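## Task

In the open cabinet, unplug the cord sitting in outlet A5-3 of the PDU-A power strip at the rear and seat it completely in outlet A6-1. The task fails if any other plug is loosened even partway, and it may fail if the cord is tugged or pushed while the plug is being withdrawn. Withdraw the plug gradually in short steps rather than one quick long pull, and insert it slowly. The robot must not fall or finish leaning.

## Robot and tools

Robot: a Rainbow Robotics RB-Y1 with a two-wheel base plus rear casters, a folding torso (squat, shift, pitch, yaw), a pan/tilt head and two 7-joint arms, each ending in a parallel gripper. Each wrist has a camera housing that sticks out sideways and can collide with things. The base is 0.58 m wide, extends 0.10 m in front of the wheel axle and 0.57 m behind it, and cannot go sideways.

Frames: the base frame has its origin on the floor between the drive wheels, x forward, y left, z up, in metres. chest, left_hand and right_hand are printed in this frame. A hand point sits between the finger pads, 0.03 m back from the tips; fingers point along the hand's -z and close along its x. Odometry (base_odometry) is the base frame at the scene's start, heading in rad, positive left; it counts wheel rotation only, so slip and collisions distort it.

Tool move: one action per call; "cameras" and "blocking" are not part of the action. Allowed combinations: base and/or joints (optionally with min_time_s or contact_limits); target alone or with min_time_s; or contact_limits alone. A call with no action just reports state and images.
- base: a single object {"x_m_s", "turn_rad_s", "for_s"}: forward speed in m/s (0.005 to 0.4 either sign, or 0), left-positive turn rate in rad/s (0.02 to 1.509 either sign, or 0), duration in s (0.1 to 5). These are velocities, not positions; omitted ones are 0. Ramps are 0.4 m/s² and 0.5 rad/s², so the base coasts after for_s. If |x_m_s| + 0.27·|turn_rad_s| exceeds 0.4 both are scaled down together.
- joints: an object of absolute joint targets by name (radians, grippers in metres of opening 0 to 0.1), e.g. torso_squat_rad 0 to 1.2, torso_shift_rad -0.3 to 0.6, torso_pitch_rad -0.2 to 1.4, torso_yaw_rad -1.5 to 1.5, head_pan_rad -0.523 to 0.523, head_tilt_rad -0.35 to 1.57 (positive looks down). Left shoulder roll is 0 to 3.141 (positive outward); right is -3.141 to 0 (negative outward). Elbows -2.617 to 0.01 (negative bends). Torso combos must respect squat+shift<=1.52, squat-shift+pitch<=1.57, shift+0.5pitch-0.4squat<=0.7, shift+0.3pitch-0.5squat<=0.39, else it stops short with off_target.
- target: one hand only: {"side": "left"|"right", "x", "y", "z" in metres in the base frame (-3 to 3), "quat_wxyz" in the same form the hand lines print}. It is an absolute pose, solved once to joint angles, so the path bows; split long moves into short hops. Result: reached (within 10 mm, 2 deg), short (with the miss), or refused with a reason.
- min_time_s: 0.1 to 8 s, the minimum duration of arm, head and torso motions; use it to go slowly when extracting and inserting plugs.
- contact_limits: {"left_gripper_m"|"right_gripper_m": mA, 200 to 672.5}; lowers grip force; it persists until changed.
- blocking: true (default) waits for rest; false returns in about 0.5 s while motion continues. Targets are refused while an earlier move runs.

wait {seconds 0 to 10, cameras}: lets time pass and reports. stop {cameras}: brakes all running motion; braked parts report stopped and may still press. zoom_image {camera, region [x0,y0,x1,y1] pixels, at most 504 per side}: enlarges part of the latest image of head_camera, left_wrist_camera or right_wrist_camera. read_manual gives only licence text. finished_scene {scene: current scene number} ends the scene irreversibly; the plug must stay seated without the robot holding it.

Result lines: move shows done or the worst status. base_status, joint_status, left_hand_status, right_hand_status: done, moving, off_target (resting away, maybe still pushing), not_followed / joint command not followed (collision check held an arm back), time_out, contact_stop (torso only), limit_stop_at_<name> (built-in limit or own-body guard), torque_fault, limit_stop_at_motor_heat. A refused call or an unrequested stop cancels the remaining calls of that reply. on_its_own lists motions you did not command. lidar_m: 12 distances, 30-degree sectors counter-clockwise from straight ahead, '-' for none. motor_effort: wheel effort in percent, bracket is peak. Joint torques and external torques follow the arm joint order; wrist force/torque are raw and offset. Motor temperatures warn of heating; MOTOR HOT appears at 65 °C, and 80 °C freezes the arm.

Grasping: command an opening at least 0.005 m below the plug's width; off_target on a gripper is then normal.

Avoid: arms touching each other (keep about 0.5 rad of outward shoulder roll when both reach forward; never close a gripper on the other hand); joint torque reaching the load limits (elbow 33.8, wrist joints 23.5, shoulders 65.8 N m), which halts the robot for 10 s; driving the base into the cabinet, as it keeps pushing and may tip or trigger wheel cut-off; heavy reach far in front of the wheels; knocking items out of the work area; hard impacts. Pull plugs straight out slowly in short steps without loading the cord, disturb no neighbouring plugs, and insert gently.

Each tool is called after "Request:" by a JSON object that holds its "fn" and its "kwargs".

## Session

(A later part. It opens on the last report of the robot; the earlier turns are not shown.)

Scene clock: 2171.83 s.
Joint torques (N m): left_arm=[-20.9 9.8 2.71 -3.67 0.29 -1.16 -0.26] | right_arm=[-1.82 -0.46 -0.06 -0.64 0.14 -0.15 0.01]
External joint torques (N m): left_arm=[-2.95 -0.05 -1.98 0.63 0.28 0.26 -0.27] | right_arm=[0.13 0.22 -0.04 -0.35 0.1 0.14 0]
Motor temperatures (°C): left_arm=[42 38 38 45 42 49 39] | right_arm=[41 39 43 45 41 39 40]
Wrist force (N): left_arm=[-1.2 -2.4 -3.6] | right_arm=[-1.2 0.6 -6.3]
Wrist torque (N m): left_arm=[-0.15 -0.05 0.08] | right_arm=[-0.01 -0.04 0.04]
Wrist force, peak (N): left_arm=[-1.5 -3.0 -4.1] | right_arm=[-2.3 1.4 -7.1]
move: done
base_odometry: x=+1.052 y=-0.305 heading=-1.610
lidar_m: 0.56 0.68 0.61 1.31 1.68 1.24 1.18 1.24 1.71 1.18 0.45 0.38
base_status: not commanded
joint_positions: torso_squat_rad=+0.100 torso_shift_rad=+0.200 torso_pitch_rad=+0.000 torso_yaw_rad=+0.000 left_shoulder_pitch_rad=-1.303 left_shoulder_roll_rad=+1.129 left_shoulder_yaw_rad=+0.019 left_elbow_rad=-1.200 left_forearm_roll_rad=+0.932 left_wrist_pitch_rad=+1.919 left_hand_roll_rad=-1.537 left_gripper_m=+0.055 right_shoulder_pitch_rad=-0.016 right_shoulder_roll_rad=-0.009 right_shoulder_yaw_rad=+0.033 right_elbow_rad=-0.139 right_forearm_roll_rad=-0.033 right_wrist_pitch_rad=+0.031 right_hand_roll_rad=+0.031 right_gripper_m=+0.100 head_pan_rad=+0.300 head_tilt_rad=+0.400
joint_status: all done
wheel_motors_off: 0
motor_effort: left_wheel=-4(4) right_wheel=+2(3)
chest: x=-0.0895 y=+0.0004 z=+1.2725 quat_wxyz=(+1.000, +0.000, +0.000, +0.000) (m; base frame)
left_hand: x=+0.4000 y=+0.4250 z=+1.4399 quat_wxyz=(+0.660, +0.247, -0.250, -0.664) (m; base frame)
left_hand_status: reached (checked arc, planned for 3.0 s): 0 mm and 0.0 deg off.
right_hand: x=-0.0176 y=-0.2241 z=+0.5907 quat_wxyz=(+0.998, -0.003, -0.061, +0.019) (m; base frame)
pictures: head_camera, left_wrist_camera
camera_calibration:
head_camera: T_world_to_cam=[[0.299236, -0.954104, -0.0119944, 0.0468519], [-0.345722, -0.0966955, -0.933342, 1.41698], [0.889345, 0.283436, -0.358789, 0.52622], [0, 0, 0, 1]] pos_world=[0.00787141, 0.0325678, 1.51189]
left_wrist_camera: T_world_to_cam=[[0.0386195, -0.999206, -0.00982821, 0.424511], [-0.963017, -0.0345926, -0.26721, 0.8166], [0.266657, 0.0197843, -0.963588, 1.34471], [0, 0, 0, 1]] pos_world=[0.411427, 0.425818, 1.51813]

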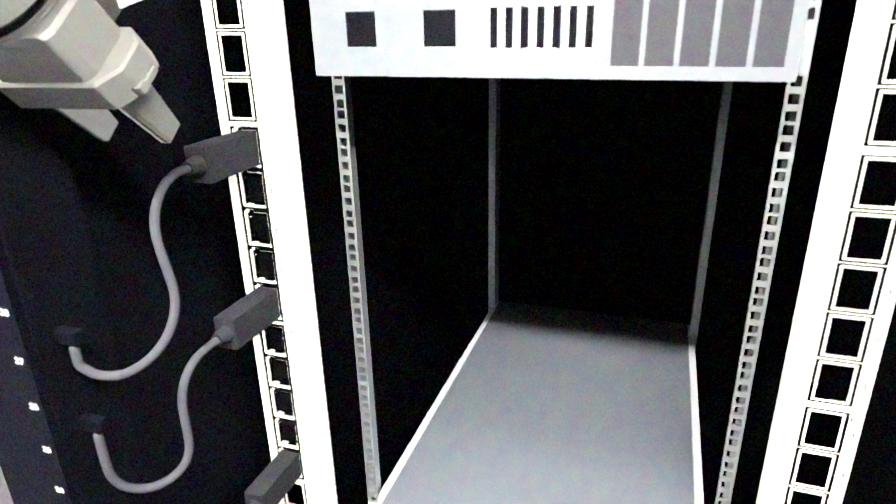

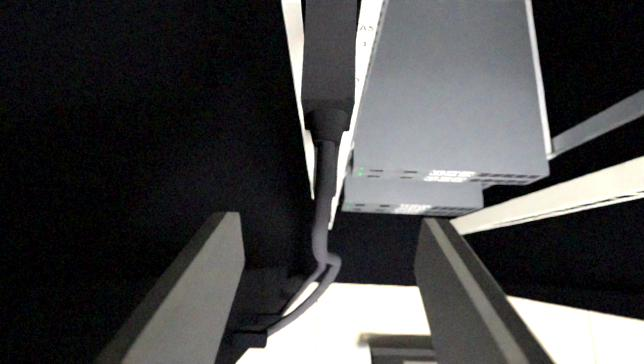

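Request:
{"fn": "move", "kwargs": {"target": {"side":"left","x":0.475,"y":0.425,"z":1.400,"quat_wxyz":[0.6597,0.2466,-0.2495,-0.6646]}, "min_time_s": 3, "cameras": []}}

Request:
{"fn": "move", "kwargs": {"target": {"side":"left","x":0.497,"y":0.4245,"z":1.382,"quat_wxyz":[0.6597,0.2466,-0.2495,-0.6646]}, "min_time_s": 3, "cameras": []}}

Request:
{"fn": "move", "kwargs": {"joints": {"left_gripper_m":0.0}, "cameras": []}}

Request:
{"fn": "move", "kwargs": {"target": {"side":"left","x":0.502,"y":0.425,"z":1.383,"quat_wxyz":[0.6597,0.2466,-0.2495,-0.6646]}, "min_time_s": 3, "cameras": []}}

Request:
{"fn": "move", "kwargs": {"target": {"side":"left","x":0.503,"y":0.437,"z":1.383,"quat_wxyz":[0.6597,0.2466,-0.2495,-0.6646]}, "min_time_s": 2.5, "cameras": []}}

Request:
{"fn": "move", "kwargs": {"target": {"side":"left","x":0.504,"y":0.412,"z":1.383,"quat_wxyz":[0.6597,0.2466,-0.2495,-0.6646]}, "min_time_s": 3, "cameras": []}}

Request:
{"fn": "move", "kwargs": {"target": {"side":"left","x":0.505,"y":0.437,"z":1.383,"quat_wxyz":[0.6597,0.2466,-0.2495,-0.6646]}, "min_time_s": 3, "cameras": []}}

Request:
{"fn": "move", "kwargs": {"target": {"side":"left","x":0.506,"y":0.412,"z":1.383,"quat_wxyz":[0.6597,0.2466,-0.2495,-0.6646]}, "min_time_s": 3, "cameras": []}}

Request:
{"fn": "move", "kwargs": {"target": {"side":"left","x":0.507,"y":0.425,"z":1.383,"quat_wxyz":[0.6597,0.2466,-0.2495,-0.6646]}, "min_time_s": 2.5, "cameras": []}}

Request:
{"fn": "move", "kwargs": {"target": {"side":"left","x":0.502,"y":0.425,"z":1.383,"quat_wxyz":[0.6597,0.2466,-0.2495,-0.6646]}, "min_time_s": 2, "cameras": []}}

Request:
{"fn": "move", "kwargs": {"joints": {"left_gripper_m":0.055}, "cameras": []}}

Request:
{"fn": "move", "kwargs": {"target": {"side":"left","x":0.475,"y":0.425,"z":1.385,"quat_wxyz":[0.6597,0.2466,-0.2495,-0.6646]}, "min_time_s": 3, "cameras": []}}

Request:
{"fn": "move", "kwargs": {"target": {"side":"left","x":0.42,"y":0.425,"z":1.40,"quat_wxyz":[0.6597,0.2466,-0.2495,-0.6646]}, "min_time_s": 4, "cameras": []}}

Request:
{"fn": "move", "kwargs": {"target": {"side":"left","x":0.40,"y":0.425,"z":1.44,"quat_wxyz":[0.6597,0.2466,-0.2495,-0.6646]}, "min_time_s": 3, "cameras": ["head_camera","left_wrist_camera"]}}

Request:
{"fn": "zoom_image", "kwargs": {"camera": "head_camera", "region": [180, 120, 270, 190]}}

Request:
{"fn": "zoom_image", "kwargs": {"camera": "left_wrist_camera", "region": [280, 0, 400, 120]}}

Scene clock: 2195.03 s.
Joint torques (N m): left_arm=[-24.24 8.06 2.44 -5.93 0.11 -1.58 -0.25] | right_arm=[-2.19 -0.55 -0.24 -0.64 0.13 -0.08 0.05]
External joint torques (N m): left_arm=[-3.14 -1.63 -1.73 0.46 -0.09 -0.16 -0.25] | right_arm=[-0.24 0.13 -0.23 -0.34 0.09 0.21 0.05]
Motor temperatures (°C): left_arm=[42 38 38 44 42 46 39] | right_arm=[41 39 43 45 41 39 40]
Wrist force (N): left_arm=[-1.4 -2.4 -3.6] | right_arm=[-1.9 1.3 -5.7]
Wrist torque (N m): left_arm=[-0.15 -0.06 0.09] | right_arm=[-0.07 -0.17 0.05]
Wrist force, peak (N): left_arm=[-1.6 -2.6 -4.2] | right_arm=[-2.2 2.6 -6.4]
move: done
base_odometry: x=+1.052 y=-0.305 heading=-1.610
lidar_m: 0.57 0.69 0.60 1.32 1.66 1.22 1.18 1.24 1.72 1.19 0.45 0.37
base_status: not commanded
joint_positions: torso_squat_rad=+0.100 torso_shift_rad=+0.200 torso_pitch_rad=+0.000 torso_yaw_rad=+0.000 left_shoulder_pitch_rad=-1.404 left_shoulder_roll_rad=+1.001 left_shoulder_yaw_rad=-0.093 left_elbow_rad=-0.858 left_forearm_roll_rad=+0.815 left_wrist_pitch_rad=+1.666 left_hand_roll_rad=-1.675 left_gripper_m=+0.055 right_shoulder_pitch_rad=-0.016 right_shoulder_roll_rad=-0.009 right_shoulder_yaw_rad=+0.033 right_elbow_rad=-0.139 right_forearm_roll_rad=-0.033 right_wrist_pitch_rad=+0.031 right_hand_roll_rad=+0.031 right_gripper_m=+0.100 head_pan_rad=+0.300 head_tilt_rad=+0.400
joint_status: all done
wheel_motors_off: 0
motor_effort: left_wheel=-2(4) right_wheel=+2(4)
chest: x=-0.0897 y=+0.0004 z=+1.2726 quat_wxyz=(+1.000, +0.000, +0.000, +0.000) (m; base frame)
left_hand: x=+0.4740 y=+0.4249 z=+1.4001 quat_wxyz=(+0.659, +0.250, -0.251, -0.663) (m; base frame)
left_hand_status: reached (checked arc, planned for 3.0 s): 1 mm and 0.4 deg off.
right_hand: x=-0.0175 y=-0.2241 z=+0.5907 quat_wxyz=(+0.998, -0.003, -0.062, +0.019) (m; base frame)
pictures: none
No camera images: "cameras" was empty.

Scene clock: 2198.37 s.
Joint torques (N m): left_arm=[-25.3 7.51 1.73 -6.75 0.25 -1.55 -0.37] | right_arm=[-2.06 -0.41 -0.2 -0.73 0.16 -0.08 -0.09]
External joint torques (N m): left_arm=[-3.2 -1.87 -1.87 0.38 -0.04 -0.14 -0.37] | right_arm=[-0.1 0.27 -0.19 -0.44 0.12 0.21 -0.09]
Motor temperatures (°C): left_arm=[42 38 38 44 42 46 39] | right_arm=[41 39 43 45 41 39 40]
Wrist force (N): left_arm=[-1.2 -2.4 -3.4] | right_arm=[-2.0 1.7 -5.3]
Wrist torque (N m): left_arm=[-0.16 -0.05 0.08] | right_arm=[-0.16 -0.22 0.05]
Wrist force, peak (N): left_arm=[-1.6 -2.7 -3.9] | right_arm=[-2.5 1.3 -6.8]
move: done
base_odometry: x=+1.052 y=-0.305 heading=-1.610
lidar_m: 0.55 0.69 0.60 1.31 1.67 1.23 1.19 1.24 1.72 1.18 0.45 0.38
base_status: not commanded
joint_positions: torso_squat_rad=+0.100 torso_shift_rad=+0.200 torso_pitch_rad=+0.000 torso_yaw_rad=+0.000 left_shoulder_pitch_rad=-1.453 left_shoulder_roll_rad=+0.953 left_shoulder_yaw_rad=-0.124 left_elbow_rad=-0.699 left_forearm_roll_rad=+0.784 left_wrist_pitch_rad=+1.566 left_hand_roll_rad=-1.734 left_gripper_m=+0.055 right_shoulder_pitch_rad=-0.016 right_shoulder_roll_rad=-0.009 right_shoulder_yaw_rad=+0.033 right_elbow_rad=-0.139 right_forearm_roll_rad=-0.033 right_wrist_pitch_rad=+0.031 right_hand_roll_rad=+0.031 right_gripper_m=+0.100 head_pan_rad=+0.300 head_tilt_rad=+0.400
joint_status: all done
wheel_motors_off: 0
motor_effort: left_wheel=-2(3) right_wheel=+2(2)
chest: x=-0.0897 y=+0.0004 z=+1.2726 quat_wxyz=(+1.000, +0.000, +0.000, +0.000) (m; base frame)
left_hand: x=+0.4965 y=+0.4245 z=+1.3819 quat_wxyz=(+0.660, +0.248, -0.250, -0.664) (m; base frame)
left_hand_status: reached (checked arc, planned for 3.0 s): 1 mm and 0.2 deg off.
right_hand: x=-0.0175 y=-0.2241 z=+0.5907 quat_wxyz=(+0.998, -0.003, -0.062, +0.019) (m; base frame)
pictures: none
No camera images: "cameras" was empty.

Scene clock: 2199.50 s.
Joint torques (N m): left_arm=[-24.98 6.52 2.4 -6.96 1.45 -1.02 0.13] | right_arm=[-2 -0.44 -0.18 -0.63 0.04 -0.15 -0.08]
External joint torques (N m): left_arm=[-2.88 -2.86 -1.2 0.17 1.16 0.39 0.12] | right_arm=[-0.04 0.24 -0.17 -0.33 0 0.14 -0.09]
Motor temperatures (°C): left_arm=[42 38 38 44 42 46 39] | right_arm=[41 39 43 45 41 39 40]
Wrist force (N): left_arm=[-5.6 -1.7 -4.1] | right_arm=[-1.3 2.0 -5.7]
Wrist torque (N m): left_arm=[-0.06 0.36 -0.40] | right_arm=[-0.18 -0.12 0.06]
Wrist force, peak (N): left_arm=[-7.3 -1.3 -4.7] | right_arm=[-2.3 1.5 -6.6]
move: off_target
base_odometry: x=+1.052 y=-0.305 heading=-1.610
lidar_m: 0.56 0.69 0.61 1.31 1.68 1.22 1.18 1.24 1.71 1.17 0.45 0.38
base_status: not commanded
joint_positions: torso_squat_rad=+0.100 torso_shift_rad=+0.200 torso_pitch_rad=+0.000 torso_yaw_rad=+0.000 left_shoulder_pitch_rad=-1.453 left_shoulder_roll_rad=+0.953 left_shoulder_yaw_rad=-0.124 left_elbow_rad=-0.699 left_forearm_roll_rad=+0.784 left_wrist_pitch_rad=+1.566 left_hand_roll_rad=-1.734 left_gripper_m=+0.023 right_shoulder_pitch_rad=-0.016 right_shoulder_roll_rad=-0.009 right_shoulder_yaw_rad=+0.033 right_elbow_rad=-0.139 right_forearm_roll_rad=-0.033 right_wrist_pitch_rad=+0.031 right_hand_roll_rad=+0.031 right_gripper_m=+0.100 head_pan_rad=+0.300 head_tilt_rad=+0.400
joint_status: left_gripper_m off_target (ended at +0.023, target +0.000)
wheel_motors_off: 0
motor_effort: left_wheel=-2(3) right_wheel=+1(2)
chest: x=-0.0897 y=+0.0004 z=+1.2726 quat_wxyz=(+1.000, +0.000, +0.000, +0.000) (m; base frame)
left_hand: x=+0.4965 y=+0.4247 z=+1.3819 quat_wxyz=(+0.660, +0.249, -0.250, -0.664) (m; base frame)
right_hand: x=-0.0175 y=-0.2241 z=+0.5907 quat_wxyz=(+0.998, -0.003, -0.062, +0.019) (m; base frame)
pictures: none
No camera images: "cameras" was empty.

Scene clock: 2202.83 s.
Joint torques (N m): left_arm=[-30.32 5.05 3 -10.21 -0.32 -10.37 0.8] | right_arm=[-2.08 -0.34 -0.08 -0.68 0.07 -0.14 0.01]
External joint torques (N m): left_arm=[-8.02 -3.94 -0.26 -2.83 -0.64 -8.98 0.79] | right_arm=[-0.07 0.34 -0.07 -0.37 0.03 0.16 0.01]
Motor temperatures (°C): left_arm=[42 38 38 44 41 46 39] | right_arm=[41 39 43 45 41 39 40]
Wrist force (N): left_arm=[7.6 -44.2 20.9] | right_arm=[-1.7 1.2 -5.4]
Wrist torque (N m): left_arm=[0.08 -0.43 -1.05] | right_arm=[-0.15 -0.17 0.08]
Wrist force, peak (N): left_arm=[7.6 -44.7 20.9] | right_arm=[-2.2 1.8 -6.6]
move: done
base_odometry: x=+1.052 y=-0.305 heading=-1.610
lidar_m: 0.56 0.69 0.60 1.33 1.68 1.24 1.18 1.24 1.71 1.17 0.46 0.38
base_status: not commanded
joint_positions: torso_squat_rad=+0.100 torso_shift_rad=+0.199 torso_pitch_rad=-0.001 torso_yaw_rad=+0.000 left_shoulder_pitch_rad=-1.493 left_shoulder_roll_rad=+0.942 left_shoulder_yaw_rad=-0.138 left_elbow_rad=-0.624 left_forearm_roll_rad=+0.771 left_wrist_pitch_rad=+1.540 left_hand_roll_rad=-1.762 left_gripper_m=+0.024 right_shoulder_pitch_rad=-0.016 right_shoulder_roll_rad=-0.009 right_shoulder_yaw_rad=+0.033 right_elbow_rad=-0.139 right_forearm_roll_rad=-0.033 right_wrist_pitch_rad=+0.031 right_hand_roll_rad=+0.031 right_gripper_m=+0.100 head_pan_rad=+0.300 head_tilt_rad=+0.400
joint_status: all done
wheel_motors_off: 0
motor_effort: left_wheel=+10(10) right_wheel=+2(2)
chest: x=-0.0906 y=+0.0004 z=+1.2726 quat_wxyz=(+1.000, +0.000, -0.001, +0.000) (m; base frame)
left_hand: x=+0.4996 y=+0.4256 z=+1.3825 quat_wxyz=(+0.660, +0.248, -0.249, -0.664) (m; base frame)
left_hand_status: reached (checked arc, planned for 3.0 s): 3 mm and 0.2 deg off.
right_hand: x=-0.0175 y=-0.2241 z=+0.5909 quat_wxyz=(+0.998, -0.003, -0.062, +0.019) (m; base frame)
pictures: none
No camera images: "cameras" was empty.

Scene clock: 2205.67 s.
Joint torques (N m): left_arm=[-25.66 27.07 13.48 -4.82 4.53 -18.31 0.25] | right_arm=[-2.38 -0.37 -0.07 -0.78 0.18 -0.05 0.02]
External joint torques (N m): left_arm=[-3.26 18.86 10.94 3.06 4.11 -16.94 0.24] | right_arm=[-0.33 0.18 -0.07 -0.45 0.14 0.24 0.02]
Motor temperatures (°C): left_arm=[42 38 38 45 42 48 39] | right_arm=[41 39 43 45 41 39 40]
Wrist force (N): left_arm=[10.3 -77.7 5.9] | right_arm=[-2.0 1.2 -6.3]
Wrist torque (N m): left_arm=[-0.56 -0.09 -0.44] | right_arm=[-0.11 -0.21 0.01]
Wrist force, peak (N): left_arm=[11.0 -86.2 3.2] | right_arm=[-2.8 1.3 -6.6]
move: done
base_odometry: x=+1.052 y=-0.305 heading=-1.610
lidar_m: 0.56 0.69 0.60 1.32 1.66 1.24 1.18 1.24 1.71 1.18 0.44 0.38
base_status: not commanded
joint_positions: torso_squat_rad=+0.100 torso_shift_rad=+0.198 torso_pitch_rad=-0.003 torso_yaw_rad=+0.000 left_shoulder_pitch_rad=-1.571 left_shoulder_roll_rad=+0.933 left_shoulder_yaw_rad=-0.156 left_elbow_rad=-0.464 left_forearm_roll_rad=+0.755 left_wrist_pitch_rad=+1.485 left_hand_roll_rad=-1.844 left_gripper_m=+0.023 right_shoulder_pitch_rad=-0.016 right_shoulder_roll_rad=-0.009 right_shoulder_yaw_rad=+0.033 right_elbow_rad=-0.139 right_forearm_roll_rad=-0.033 right_wrist_pitch_rad=+0.031 right_hand_roll_rad=+0.031 right_gripper_m=+0.100 head_pan_rad=+0.300 head_tilt_rad=+0.400
joint_status: all done
wheel_motors_off: 0
motor_effort: left_wheel=+13(17) right_wheel=+10(10)
chest: x=-0.0916 y=-0.0016 z=+1.2727 quat_wxyz=(+1.000, +0.001, -0.001, +0.000) (m; base frame)
left_hand: x=+0.5019 y=+0.4318 z=+1.3831 quat_wxyz=(+0.658, +0.248, -0.247, -0.667) (m; base frame)
left_hand_status: reached (checked arc, planned for 2.5 s): 5 mm and 0.5 deg off.
right_hand: x=-0.0176 y=-0.2239 z=+0.5904 quat_wxyz=(+0.998, -0.002, -0.063, +0.019) (m; base frame)
pictures: none
No camera images: "cameras" was empty.

Scene clock: 2209.00 s.
Joint torques (N m): left_arm=[-22.96 -19.64 3.58 -11.55 8.4 -5.19 1.07] | right_arm=[-2.44 -0.3 -0.17 -0.65 0.13 -0.15 0]
External joint torques (N m): left_arm=[-0.36 -28 0.76 -3.9 8.04 -3.82 1.06] | right_arm=[-0.4 0.4 -0.16 -0.33 0.09 0.15 -0.01]
Motor temperatures (°C): left_arm=[42 38 38 45 42 48 39] | right_arm=[41 39 43 45 41 39 40]
Wrist force (N): left_arm=[-28.5 -29.9 34.2] | right_arm=[-1.7 0.1 -6.4]
Wrist torque (N m): left_arm=[0.40 1.12 -0.94] | right_arm=[0.01 -0.19 0.11]
Wrist force, peak (N): left_arm=[10.7 -77.7 6.0] | right_arm=[-2.3 1.1 -6.9]
move: done
base_odometry: x=+1.052 y=-0.305 heading=-1.610
lidar_m: 0.56 0.69 0.59 1.32 1.66 1.24 1.18 1.23 1.71 1.16 0.46 0.37
base_status: not commanded
joint_positions: torso_squat_rad=+0.100 torso_shift_rad=+0.199 torso_pitch_rad=-0.003 torso_yaw_rad=+0.001 left_shoulder_pitch_rad=-1.553 left_shoulder_roll_rad=+0.917 left_shoulder_yaw_rad=-0.157 left_elbow_rad=-0.529 left_forearm_roll_rad=+0.754 left_wrist_pitch_rad=+1.522 left_hand_roll_rad=-1.781 left_gripper_m=+0.023 right_shoulder_pitch_rad=-0.016 right_shoulder_roll_rad=-0.009 right_shoulder_yaw_rad=+0.033 right_elbow_rad=-0.139 right_forearm_roll_rad=-0.033 right_wrist_pitch_rad=+0.031 right_hand_roll_rad=+0.031 right_gripper_m=+0.100 head_pan_rad=+0.300 head_tilt_rad=+0.400
joint_status: all done
wheel_motors_off: 0
motor_effort: left_wheel=+21(22) right_wheel=-1(10)
chest: x=-0.0914 y=+0.0008 z=+1.2727 quat_wxyz=(+1.000, -0.001, -0.001, +0.001) (m; base frame)
left_hand: x=+0.5021 y=+0.4199 z=+1.3823 quat_wxyz=(+0.663, +0.240, -0.247, -0.664) (m; base frame)
left_hand_status: reached (checked arc, planned for 3.0 s): 8 mm and 0.9 deg off.
right_hand: x=-0.0173 y=-0.2239 z=+0.5912 quat_wxyz=(+0.998, -0.003, -0.063, +0.019) (m; base frame)
pictures: none
No camera images: "cameras" was empty.

Scene clock: 2212.33 s.
Joint torques (N m): left_arm=[-22.79 24.17 11.07 -5.42 5 -17.68 0.29] | right_arm=[-2.11 -0.33 -0.1 -0.78 0.11 -0.04 0.03]
External joint torques (N m): left_arm=[-0.26 16.38 8.85 2.66 4.56 -16.32 0.28] | right_arm=[-0.04 0.23 -0.09 -0.44 0.07 0.26 0.03]
Motor temperatures (°C): left_arm=[42 38 38 45 42 50 39] | right_arm=[41 39 43 45 41 39 40]
Wrist force (N): left_arm=[6.9 -76.5 21.3] | right_arm=[-0.8 1.1 -6.1]
Wrist torque (N m): left_arm=[-0.63 -0.15 -0.46] | right_arm=[-0.08 -0.07 0.05]
Wrist force, peak (N): left_arm=[-4.7 -73.4 46.5] | right_arm=[-2.0 2.1 -6.8]
move: done
base_odometry: x=+1.052 y=-0.305 heading=-1.610
lidar_m: 0.56 0.69 0.60 1.33 1.67 1.22 1.18 1.24 1.72 1.17 0.45 0.38
base_status: not commanded
joint_positions: torso_squat_rad=+0.100 torso_shift_rad=+0.198 torso_pitch_rad=-0.003 torso_yaw_rad=+0.000 left_shoulder_pitch_rad=-1.610 left_shoulder_roll_rad=+0.921 left_shoulder_yaw_rad=-0.165 left_elbow_rad=-0.394 left_forearm_roll_rad=+0.744 left_wrist_pitch_rad=+1.456 left_hand_roll_rad=-1.868 left_gripper_m=+0.023 right_shoulder_pitch_rad=-0.016 right_shoulder_roll_rad=-0.009 right_shoulder_yaw_rad=+0.033 right_elbow_rad=-0.139 right_forearm_roll_rad=-0.033 right_wrist_pitch_rad=+0.031 right_hand_roll_rad=+0.031 right_gripper_m=+0.100 head_pan_rad=+0.300 head_tilt_rad=+0.400
joint_status: all done
wheel_motors_off: 0
motor_effort: left_wheel=+18(24) right_wheel=+9(9)
chest: x=-0.0918 y=-0.0014 z=+1.2728 quat_wxyz=(+1.000, +0.001, -0.002, +0.000) (m; base frame)
left_hand: x=+0.5046 y=+0.4313 z=+1.3834 quat_wxyz=(+0.657, +0.249, -0.248, -0.667) (m; base frame)
left_hand_status: reached (checked arc, planned for 3.0 s): 6 mm and 0.5 deg off.
right_hand: x=-0.0175 y=-0.2239 z=+0.5905 quat_wxyz=(+0.998, -0.002, -0.063, +0.019) (m; base frame)
pictures: none
No camera images: "cameras" was empty.

Scene clock: 2215.67 s.
Joint torques (N m): left_arm=[-21.1 -21.24 6.75 -10.76 8.73 -4.4 1.12] | right_arm=[-2.17 -0.45 -0.35 -0.69 0.09 -0.13 -0.05]
External joint torques (N m): left_arm=[1.57 -29.59 3.96 -3.09 8.37 -3.02 1.11] | right_arm=[-0.12 0.25 -0.34 -0.37 0.05 0.17 -0.06]
Motor temperatures (°C): left_arm=[42 38 38 45 42 50 39] | right_arm=[41 39 43 45 41 39 40]
Wrist force (N): left_arm=[-31.8 -25.9 36.6] | right_arm=[-1.8 1.8 -5.3]
Wrist torque (N m): left_arm=[0.28 0.83 -0.95] | right_arm=[-0.20 -0.16 0.05]
Wrist force, peak (N): left_arm=[7.1 -76.5 21.7] | right_arm=[-1.7 2.4 -6.6]
move: done
base_odometry: x=+1.052 y=-0.305 heading=-1.609
lidar_m: 0.56 0.69 0.61 1.32 1.67 1.23 1.19 1.24 1.73 1.17 0.45 0.38
base_status: not commanded
joint_positions: torso_squat_rad=+0.100 torso_shift_rad=+0.199 torso_pitch_rad=-0.003 torso_yaw_rad=+0.001 left_shoulder_pitch_rad=-1.556 left_shoulder_roll_rad=+0.913 left_shoulder_yaw_rad=-0.159 left_elbow_rad=-0.524 left_forearm_roll_rad=+0.749 left_wrist_pitch_rad=+1.512 left_hand_roll_rad=-1.781 left_gripper_m=+0.023 right_shoulder_pitch_rad=-0.016 right_shoulder_roll_rad=-0.009 right_shoulder_yaw_rad=+0.033 right_elbow_rad=-0.139 right_forearm_roll_rad=-0.033 right_wrist_pitch_rad=+0.031 right_hand_roll_rad=+0.031 right_gripper_m=+0.100 head_pan_rad=+0.300 head_tilt_rad=+0.400
joint_status: all done
wheel_motors_off: 0
motor_effort: left_wheel=+24(24) right_wheel=-2(9)
chest: x=-0.0915 y=+0.0008 z=+1.2727 quat_wxyz=(+1.000, -0.001, -0.001, +0.001) (m; base frame)
left_hand: x=+0.5043 y=+0.4195 z=+1.3827 quat_wxyz=(+0.663, +0.244, -0.247, -0.663) (m; base frame)
left_hand_status: reached (checked arc, planned for 3.0 s): 8 mm and 0.6 deg off.
right_hand: x=-0.0172 y=-0.2240 z=+0.5912 quat_wxyz=(+0.998, -0.003, -0.063, +0.019) (m; base frame)
pictures: none
No camera images: "cameras" was empty.

Scene clock: 2218.50 s.
Joint torques (N m): left_arm=[-25.37 -1.23 1.67 -10.56 1.1 -13.73 0.77] | right_arm=[-2.14 -0.31 -0.4 -0.63 0.1 -0.06 0.01]
External joint torques (N m): left_arm=[-2.73 -9.4 -0.91 -2.71 0.7 -12.35 0.76] | right_arm=[-0.09 0.37 -0.39 -0.3 0.06 0.24 0]
Motor temperatures (°C): left_arm=[42 38 38 45 42 50 39] | right_arm=[41 39 43 45 41 39 40]
Wrist force (N): left_arm=[7.7 -56.9 47.0] | right_arm=[-1.3 1.1 -5.3]
Wrist torque (N m): left_arm=[-0.52 -0.54 -1.06] | right_arm=[-0.04 -0.10 0.07]
Wrist force, peak (N): left_arm=[7.7 -57.2 47.3] | right_arm=[-2.8 1.7 -6.3]
move: done
base_odometry: x=+1.052 y=-0.305 heading=-1.610
lidar_m: 0.55 0.69 0.60 1.32 1.66 1.23 1.18 1.24 1.70 1.18 0.45 0.38
base_status: not commanded
joint_positions: torso_squat_rad=+0.100 torso_shift_rad=+0.198 torso_pitch_rad=-0.003 torso_yaw_rad=+0.001 left_shoulder_pitch_rad=-1.573 left_shoulder_roll_rad=+0.917 left_shoulder_yaw_rad=-0.160 left_elbow_rad=-0.477 left_forearm_roll_rad=+0.748 left_wrist_pitch_rad=+1.485 left_hand_roll_rad=-1.815 left_gripper_m=+0.024 right_shoulder_pitch_rad=-0.016 right_shoulder_roll_rad=-0.009 right_shoulder_yaw_rad=+0.033 right_elbow_rad=-0.139 right_forearm_roll_rad=-0.033 right_wrist_pitch_rad=+0.031 right_hand_roll_rad=+0.031 right_gripper_m=+0.100 head_pan_rad=+0.300 head_tilt_rad=+0.400
joint_status: all done
wheel_motors_off: 0
motor_effort: left_wheel=+23(24) right_wheel=+0(3)
chest: x=-0.0917 y=+0.0003 z=+1.2727 quat_wxyz=(+1.000, +0.000, -0.002, +0.000) (m; base frame)
left_hand: x=+0.5054 y=+0.4254 z=+1.3831 quat_wxyz=(+0.660, +0.248, -0.249, -0.664) (m; base frame)
left_hand_status: reached (checked arc, planned for 2.5 s): 2 mm and 0.2 deg off.
right_hand: x=-0.0173 y=-0.2240 z=+0.5911 quat_wxyz=(+0.998, -0.003, -0.063, +0.019) (m; base frame)
pictures: none
No camera images: "cameras" was empty.

Scene clock: 2220.83 s.
Joint torques (N m): left_arm=[-19.62 2.43 5.57 -8.52 2.42 -5.29 0.73] | right_arm=[-2.18 -0.34 -0.18 -0.74 0.06 -0.16 0.01]
External joint torques (N m): left_arm=[2.89 -5.96 2.8 -0.82 2.05 -3.92 0.72] | right_arm=[-0.16 0.33 -0.17 -0.42 0.02 0.14 0]
Motor temperatures (°C): left_arm=[42 38 38 45 42 50 39] | right_arm=[41 39 43 45 41 39 40]
Wrist force (N): left_arm=[-4.4 -22.1 20.3] | right_arm=[-2.3 1.5 -5.7]
Wrist torque (N m): left_arm=[-0.15 0.25 -0.59] | right_arm=[-0.17 -0.26 0.06]
Wrist force, peak (N): left_arm=[7.9 -57.1 47.1] | right_arm=[-1.7 1.8 -6.9]
move: done
base_odometry: x=+1.052 y=-0.305 heading=-1.610
lidar_m: 0.56 0.69 0.61 1.32 1.66 1.24 1.18 1.24 1.72 1.19 0.46 0.38
base_status: not commanded
joint_positions: torso_squat_rad=+0.100 torso_shift_rad=+0.199 torso_pitch_rad=-0.002 torso_yaw_rad=+0.000 left_shoulder_pitch_rad=-1.551 left_shoulder_roll_rad=+0.926 left_shoulder_yaw_rad=-0.153 left_elbow_rad=-0.521 left_forearm_roll_rad=+0.756 left_wrist_pitch_rad=+1.511 left_hand_roll_rad=-1.802 left_gripper_m=+0.023 right_shoulder_pitch_rad=-0.016 right_shoulder_roll_rad=-0.009 right_shoulder_yaw_rad=+0.033 right_elbow_rad=-0.139 right_forearm_roll_rad=-0.033 right_wrist_pitch_rad=+0.031 right_hand_roll_rad=+0.031 right_gripper_m=+0.100 head_pan_rad=+0.300 head_tilt_rad=+0.400
joint_status: all done
wheel_motors_off: 0
motor_effort: left_wheel=+15(23) right_wheel=+1(1)
chest: x=-0.0909 y=+0.0003 z=+1.2727 quat_wxyz=(+1.000, +0.000, -0.001, +0.000) (m; base frame)
left_hand: x=+0.5026 y=+0.4254 z=+1.3830 quat_wxyz=(+0.660, +0.245, -0.248, -0.665) (m; base frame)
left_hand_status: reached (checked arc, planned for 2.0 s): 1 mm and 0.3 deg off.
right_hand: x=-0.0174 y=-0.2240 z=+0.5909 quat_wxyz=(+0.998, -0.003, -0.062, +0.019) (m; base frame)
pictures: none
No camera images: "cameras" was empty.

Scene clock: 2221.67 s.
Joint torques (N m): left_arm=[-22.05 6.83 4.58 -8.37 0.69 -1.5 0.15] | right_arm=[-2.41 -0.15 -0.32 -0.62 0.12 -0.13 -0.1]
External joint torques (N m): left_arm=[0.49 -1.62 1.79 -0.66 0.31 -0.14 0.14] | right_arm=[-0.45 0.53 -0.31 -0.33 0.08 0.16 -0.1]
Motor temperatures (°C): left_arm=[42 38 38 45 42 50 39] | right_arm=[41 39 43 45 41 39 40]
Wrist force (N): left_arm=[-1.1 -2.5 -4.0] | right_arm=[-1.4 1.1 -6.4]
Wrist torque (N m): left_arm=[-0.12 -0.03 0.11] | right_arm=[-0.02 -0.11 0.03]
Wrist force, peak (N): left_arm=[-4.3 -22.4 20.4] | right_arm=[-1.4 2.5 -6.5]
move: done
base_odometry: x=+1.052 y=-0.305 heading=-1.610
lidar_m: 0.56 0.69 0.61 1.31 1.68 1.23 1.19 1.23 1.71 1.19 0.44 0.37
base_status: not commanded
joint_positions: torso_squat_rad=+0.100 torso_shift_rad=+0.200 torso_pitch_rad=+0.000 torso_yaw_rad=+0.000 left_shoulder_pitch_rad=-1.551 left_shoulder_roll_rad=+0.925 left_shoulder_yaw_rad=-0.152 left_elbow_rad=-0.521 left_forearm_roll_rad=+0.756 left_wrist_pitch_rad=+1.510 left_hand_roll_rad=-1.802 left_gripper_m=+0.055 right_shoulder_pitch_rad=-0.016 right_shoulder_roll_rad=-0.009 right_shoulder_yaw_rad=+0.033 right_elbow_rad=-0.139 right_forearm_roll_rad=-0.033 right_wrist_pitch_rad=+0.031 right_hand_roll_rad=+0.031 right_gripper_m=+0.100 head_pan_rad=+0.300 head_tilt_rad=+0.400
joint_status: all done
wheel_motors_off: 0
motor_effort: left_wheel=-2(14) right_wheel=+2(4)
chest: x=-0.0897 y=+0.0004 z=+1.2725 quat_wxyz=(+1.000, +0.000, +0.000, +0.000) (m; base frame)
left_hand: x=+0.5046 y=+0.4248 z=+1.3813 quat_wxyz=(+0.660, +0.244, -0.248, -0.666) (m; base frame)
right_hand: x=-0.0175 y=-0.2241 z=+0.5907 quat_wxyz=(+0.998, -0.003, -0.061, +0.019) (m; base frame)
pictures: none
No camera images: "cameras" was empty.

Scene clock: 2225.00 s.
Joint torques (N m): left_arm=[-20.19 10.2 6.26 -7.87 0.41 -1.26 0.12] | right_arm=[-2.46 -0.2 -0.3 -0.65 0.1 -0.11 0.07]
External joint torques (N m): left_arm=[0.97 0 1.91 -1.48 0.22 0.14 0.11] | right_arm=[-0.51 0.48 -0.29 -0.36 0.06 0.18 0.07]
Motor temperatures (°C): left_arm=[42 38 38 45 42 49 39] | right_arm=[41 39 43 45 41 39 40]
Wrist force (N): left_arm=[-1.1 -2.5 -3.8] | right_arm=[-1.7 0.5 -5.9]
Wrist torque (N m): left_arm=[-0.15 -0.05 0.10] | right_arm=[0.00 -0.20 0.05]
Wrist force, peak (N): left_arm=[-1.4 -3.0 -4.1] | right_arm=[-0.9 1.5 -6.7]
move: done
base_odometry: x=+1.052 y=-0.305 heading=-1.610
lidar_m: 0.55 0.69 0.61 1.32 1.66 1.24 1.18 1.23 1.72 1.19 0.45 0.38
base_status: not commanded
joint_positions: torso_squat_rad=+0.100 torso_shift_rad=+0.200 torso_pitch_rad=+0.000 torso_yaw_rad=+0.000 left_shoulder_pitch_rad=-1.355 left_shoulder_roll_rad=+0.995 left_shoulder_yaw_rad=-0.076 left_elbow_rad=-0.892 left_forearm_roll_rad=+0.821 left_wrist_pitch_rad=+1.664 left_hand_roll_rad=-1.668 left_gripper_m=+0.055 right_shoulder_pitch_rad=-0.016 right_shoulder_roll_rad=-0.009 right_shoulder_yaw_rad=+0.033 right_elbow_rad=-0.139 right_forearm_roll_rad=-0.033 right_wrist_pitch_rad=+0.031 right_hand_roll_rad=+0.031 right_gripper_m=+0.100 head_pan_rad=+0.300 head_tilt_rad=+0.400
joint_status: all done
wheel_motors_off: 0
motor_effort: left_wheel=-5(10) right_wheel=+3(5)
chest: x=-0.0895 y=+0.0003 z=+1.2725 quat_wxyz=(+1.000, +0.000, +0.000, +0.000) (m; base frame)
left_hand: x=+0.4750 y=+0.4244 z=+1.3851 quat_wxyz=(+0.660, +0.244, -0.248, -0.666) (m; base frame)
left_hand_status: reached (checked arc, planned for 3.0 s): 1 mm and 0.4 deg off.
right_hand: x=-0.0176 y=-0.2241 z=+0.5907 quat_wxyz=(+0.998, -0.003, -0.061, +0.019) (m; base frame)
pictures: none
No camera images: "cameras" was empty.

Scene clock: 2229.33 s.
Joint torques (N m): left_arm=[-17.51 11.35 7.08 -6.03 0.29 -1.19 0.13] | right_arm=[-2.39 -0.25 -0.4 -0.62 0.04 -0.06 0.01]
External joint torques (N m): left_arm=[1.12 -0.01 1.81 -1.36 0.29 0.23 0.13] | right_arm=[-0.45 0.43 -0.39 -0.33 0 0.23 0]
Motor temperatures (°C): left_arm=[42 38 38 45 42 49 39] | right_arm=[41 39 43 45 41 39 40]
Wrist force (N): left_arm=[-1.2 -2.9 -3.4] | right_arm=[-2.2 2.0 -6.0]
Wrist torque (N m): left_arm=[-0.09 -0.05 0.10] | right_arm=[-0.17 -0.24 0.05]
Wrist force, peak (N): left_arm=[-1.2 -2.9 -4.3] | right_arm=[-2.3 1.6 -6.5]
move: done
base_odometry: x=+1.052 y=-0.305 heading=-1.610
lidar_m: 0.56 0.70 0.61 1.30 1.67 1.24 1.18 1.24 1.71 1.18 0.45 0.38
base_status: not commanded
joint_positions: torso_squat_rad=+0.100 torso_shift_rad=+0.200 torso_pitch_rad=+0.000 torso_yaw_rad=+0.000 left_shoulder_pitch_rad=-1.184 left_shoulder_roll_rad=+1.087 left_shoulder_yaw_rad=+0.043 left_elbow_rad=-1.242 left_forearm_roll_rad=+0.917 left_wrist_pitch_rad=+1.839 left_hand_roll_rad=-1.533 left_gripper_m=+0.055 right_shoulder_pitch_rad=-0.016 right_shoulder_roll_rad=-0.009 right_shoulder_yaw_rad=+0.033 right_elbow_rad=-0.139 right_forearm_roll_rad=-0.033 right_wrist_pitch_rad=+0.031 right_hand_roll_rad=+0.031 right_gripper_m=+0.100 head_pan_rad=+0.300 head_tilt_rad=+0.400
joint_status: all done
wheel_motors_off: 0
motor_effort: left_wheel=-4(7) right_wheel=+2(4)
chest: x=-0.0895 y=+0.0004 z=+1.2725 quat_wxyz=(+1.000, +0.000, +0.000, +0.000) (m; base frame)
left_hand: x=+0.4200 y=+0.4249 z=+1.4002 quat_wxyz=(+0.660, +0.246, -0.249, -0.665) (m; base frame)
left_hand_status: reached (checked arc, planned for 4.0 s): 0 mm and 0.1 deg off.
right_hand: x=-0.0176 y=-0.2241 z=+0.5907 quat_wxyz=(+0.998, -0.003, -0.061, +0.019) (m; base frame)
pictures: none
No camera images: "cameras" was empty.

Scene clock: 2232.67 s.
Joint torques (N m): left_arm=[-20.84 9.85 2.69 -3.66 0.25 -1.31 -0.29] | right_arm=[-2.24 -0.24 -0.25 -0.74 0.12 -0.18 -0.01]
External joint torques (N m): left_arm=[-2.89 0 -2 0.64 0.24 0.11 -0.3] | right_arm=[-0.29 0.44 -0.24 -0.45 0.08 0.11 -0.01]
Motor temperatures (°C): left_arm=[42 38 38 45 42 48 39] | right_arm=[41 39 43 45 41 39 40]
Wrist force (N): left_arm=[-0.8 -2.8 -3.6] | right_arm=[-2.3 1.2 -6.6]
Wrist torque (N m): left_arm=[-0.11 -0.01 0.09] | right_arm=[-0.09 -0.21 0.05]
Wrist force, peak (N): left_arm=[-1.3 -3.3 -3.9] | right_arm=[-2.1 1.2 -6.9]
move: done
base_odometry: x=+1.052 y=-0.305 heading=-1.610
lidar_m: 0.56 0.69 0.60 1.31 1.67 1.23 1.19 1.24 1.71 1.18 0.45 0.38
base_status: not commanded
joint_positions: torso_squat_rad=+0.100 torso_shift_rad=+0.200 torso_pitch_rad=+0.000 torso_yaw_rad=+0.000 left_shoulder_pitch_rad=-1.303 left_shoulder_roll_rad=+1.129 left_shoulder_yaw_rad=+0.018 left_elbow_rad=-1.200 left_forearm_roll_rad=+0.932 left_wrist_pitch_rad=+1.919 left_hand_roll_rad=-1.537 left_gripper_m=+0.055 right_shoulder_pitch_rad=-0.016 right_shoulder_roll_rad=-0.009 right_shoulder_yaw_rad=+0.033 right_elbow_rad=-0.139 right_forearm_roll_rad=-0.033 right_wrist_pitch_rad=+0.031 right_hand_roll_rad=+0.031 right_gripper_m=+0.100 head_pan_rad=+0.300 head_tilt_rad=+0.400
joint_status: all done
wheel_motors_off: 0
motor_effort: left_wheel=-4(4) right_wheel=+2(3)
chest: x=-0.0895 y=+0.0004 z=+1.2725 quat_wxyz=(+1.000, +0.000, +0.000, +0.000) (m; base frame)
left_hand: x=+0.4000 y=+0.4250 z=+1.4400 quat_wxyz=(+0.660, +0.247, -0.250, -0.664) (m; base frame)
left_hand_status: reached (checked arc, planned for 3.0 s): 0 mm and 0.0 deg off.
right_hand: x=-0.0176 y=-0.2241 z=+0.5907 quat_wxyz=(+0.998, -0.003, -0.061, +0.019) (m; base frame)
pictures: head_camera, left_wrist_camera
camera_calibration:
head_camera: T_world_to_cam=[[0.299236, -0.954104, -0.0119944, 0.0468519], [-0.345722, -0.0966955, -0.933342, 1.41698], [0.889345, 0.283436, -0.358789, 0.52622], [0, 0, 0, 1]] pos_world=[0.00787141, 0.0325678, 1.51189]
left_wrist_camera: T_world_to_cam=[[0.0386182, -0.999206, -0.00982855, 0.424412], [-0.963017, -0.0345912, -0.26721, 0.816596], [0.266657, 0.0197842, -0.963588, 1.34472], [0, 0, 0, 1]] pos_world=[0.411427, 0.425718, 1.51813]

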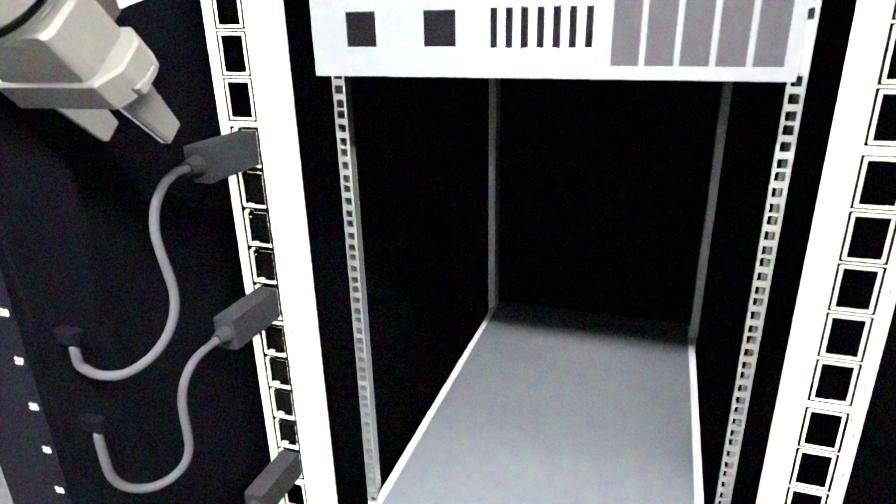

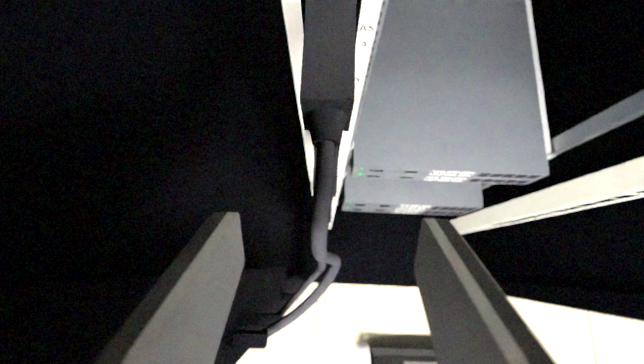

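Scaled by 5.600 from the camera's 896x504 image, which has a finer 1280x720 frame.

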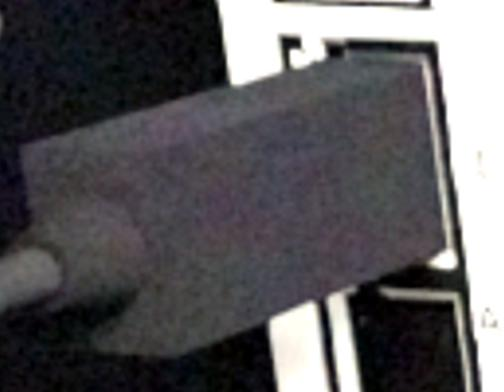

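Scaled by 4.200 from the camera's 644x364 image, which has a finer 1265x715 frame.

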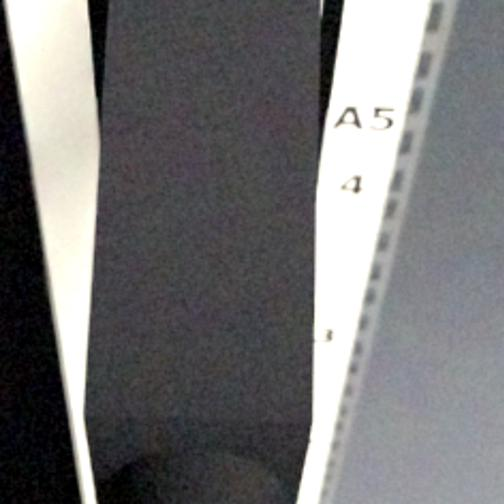

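Request:
{"fn": "finished_scene", "kwargs": {"scene": 2}}

The scene is finished: the task was done.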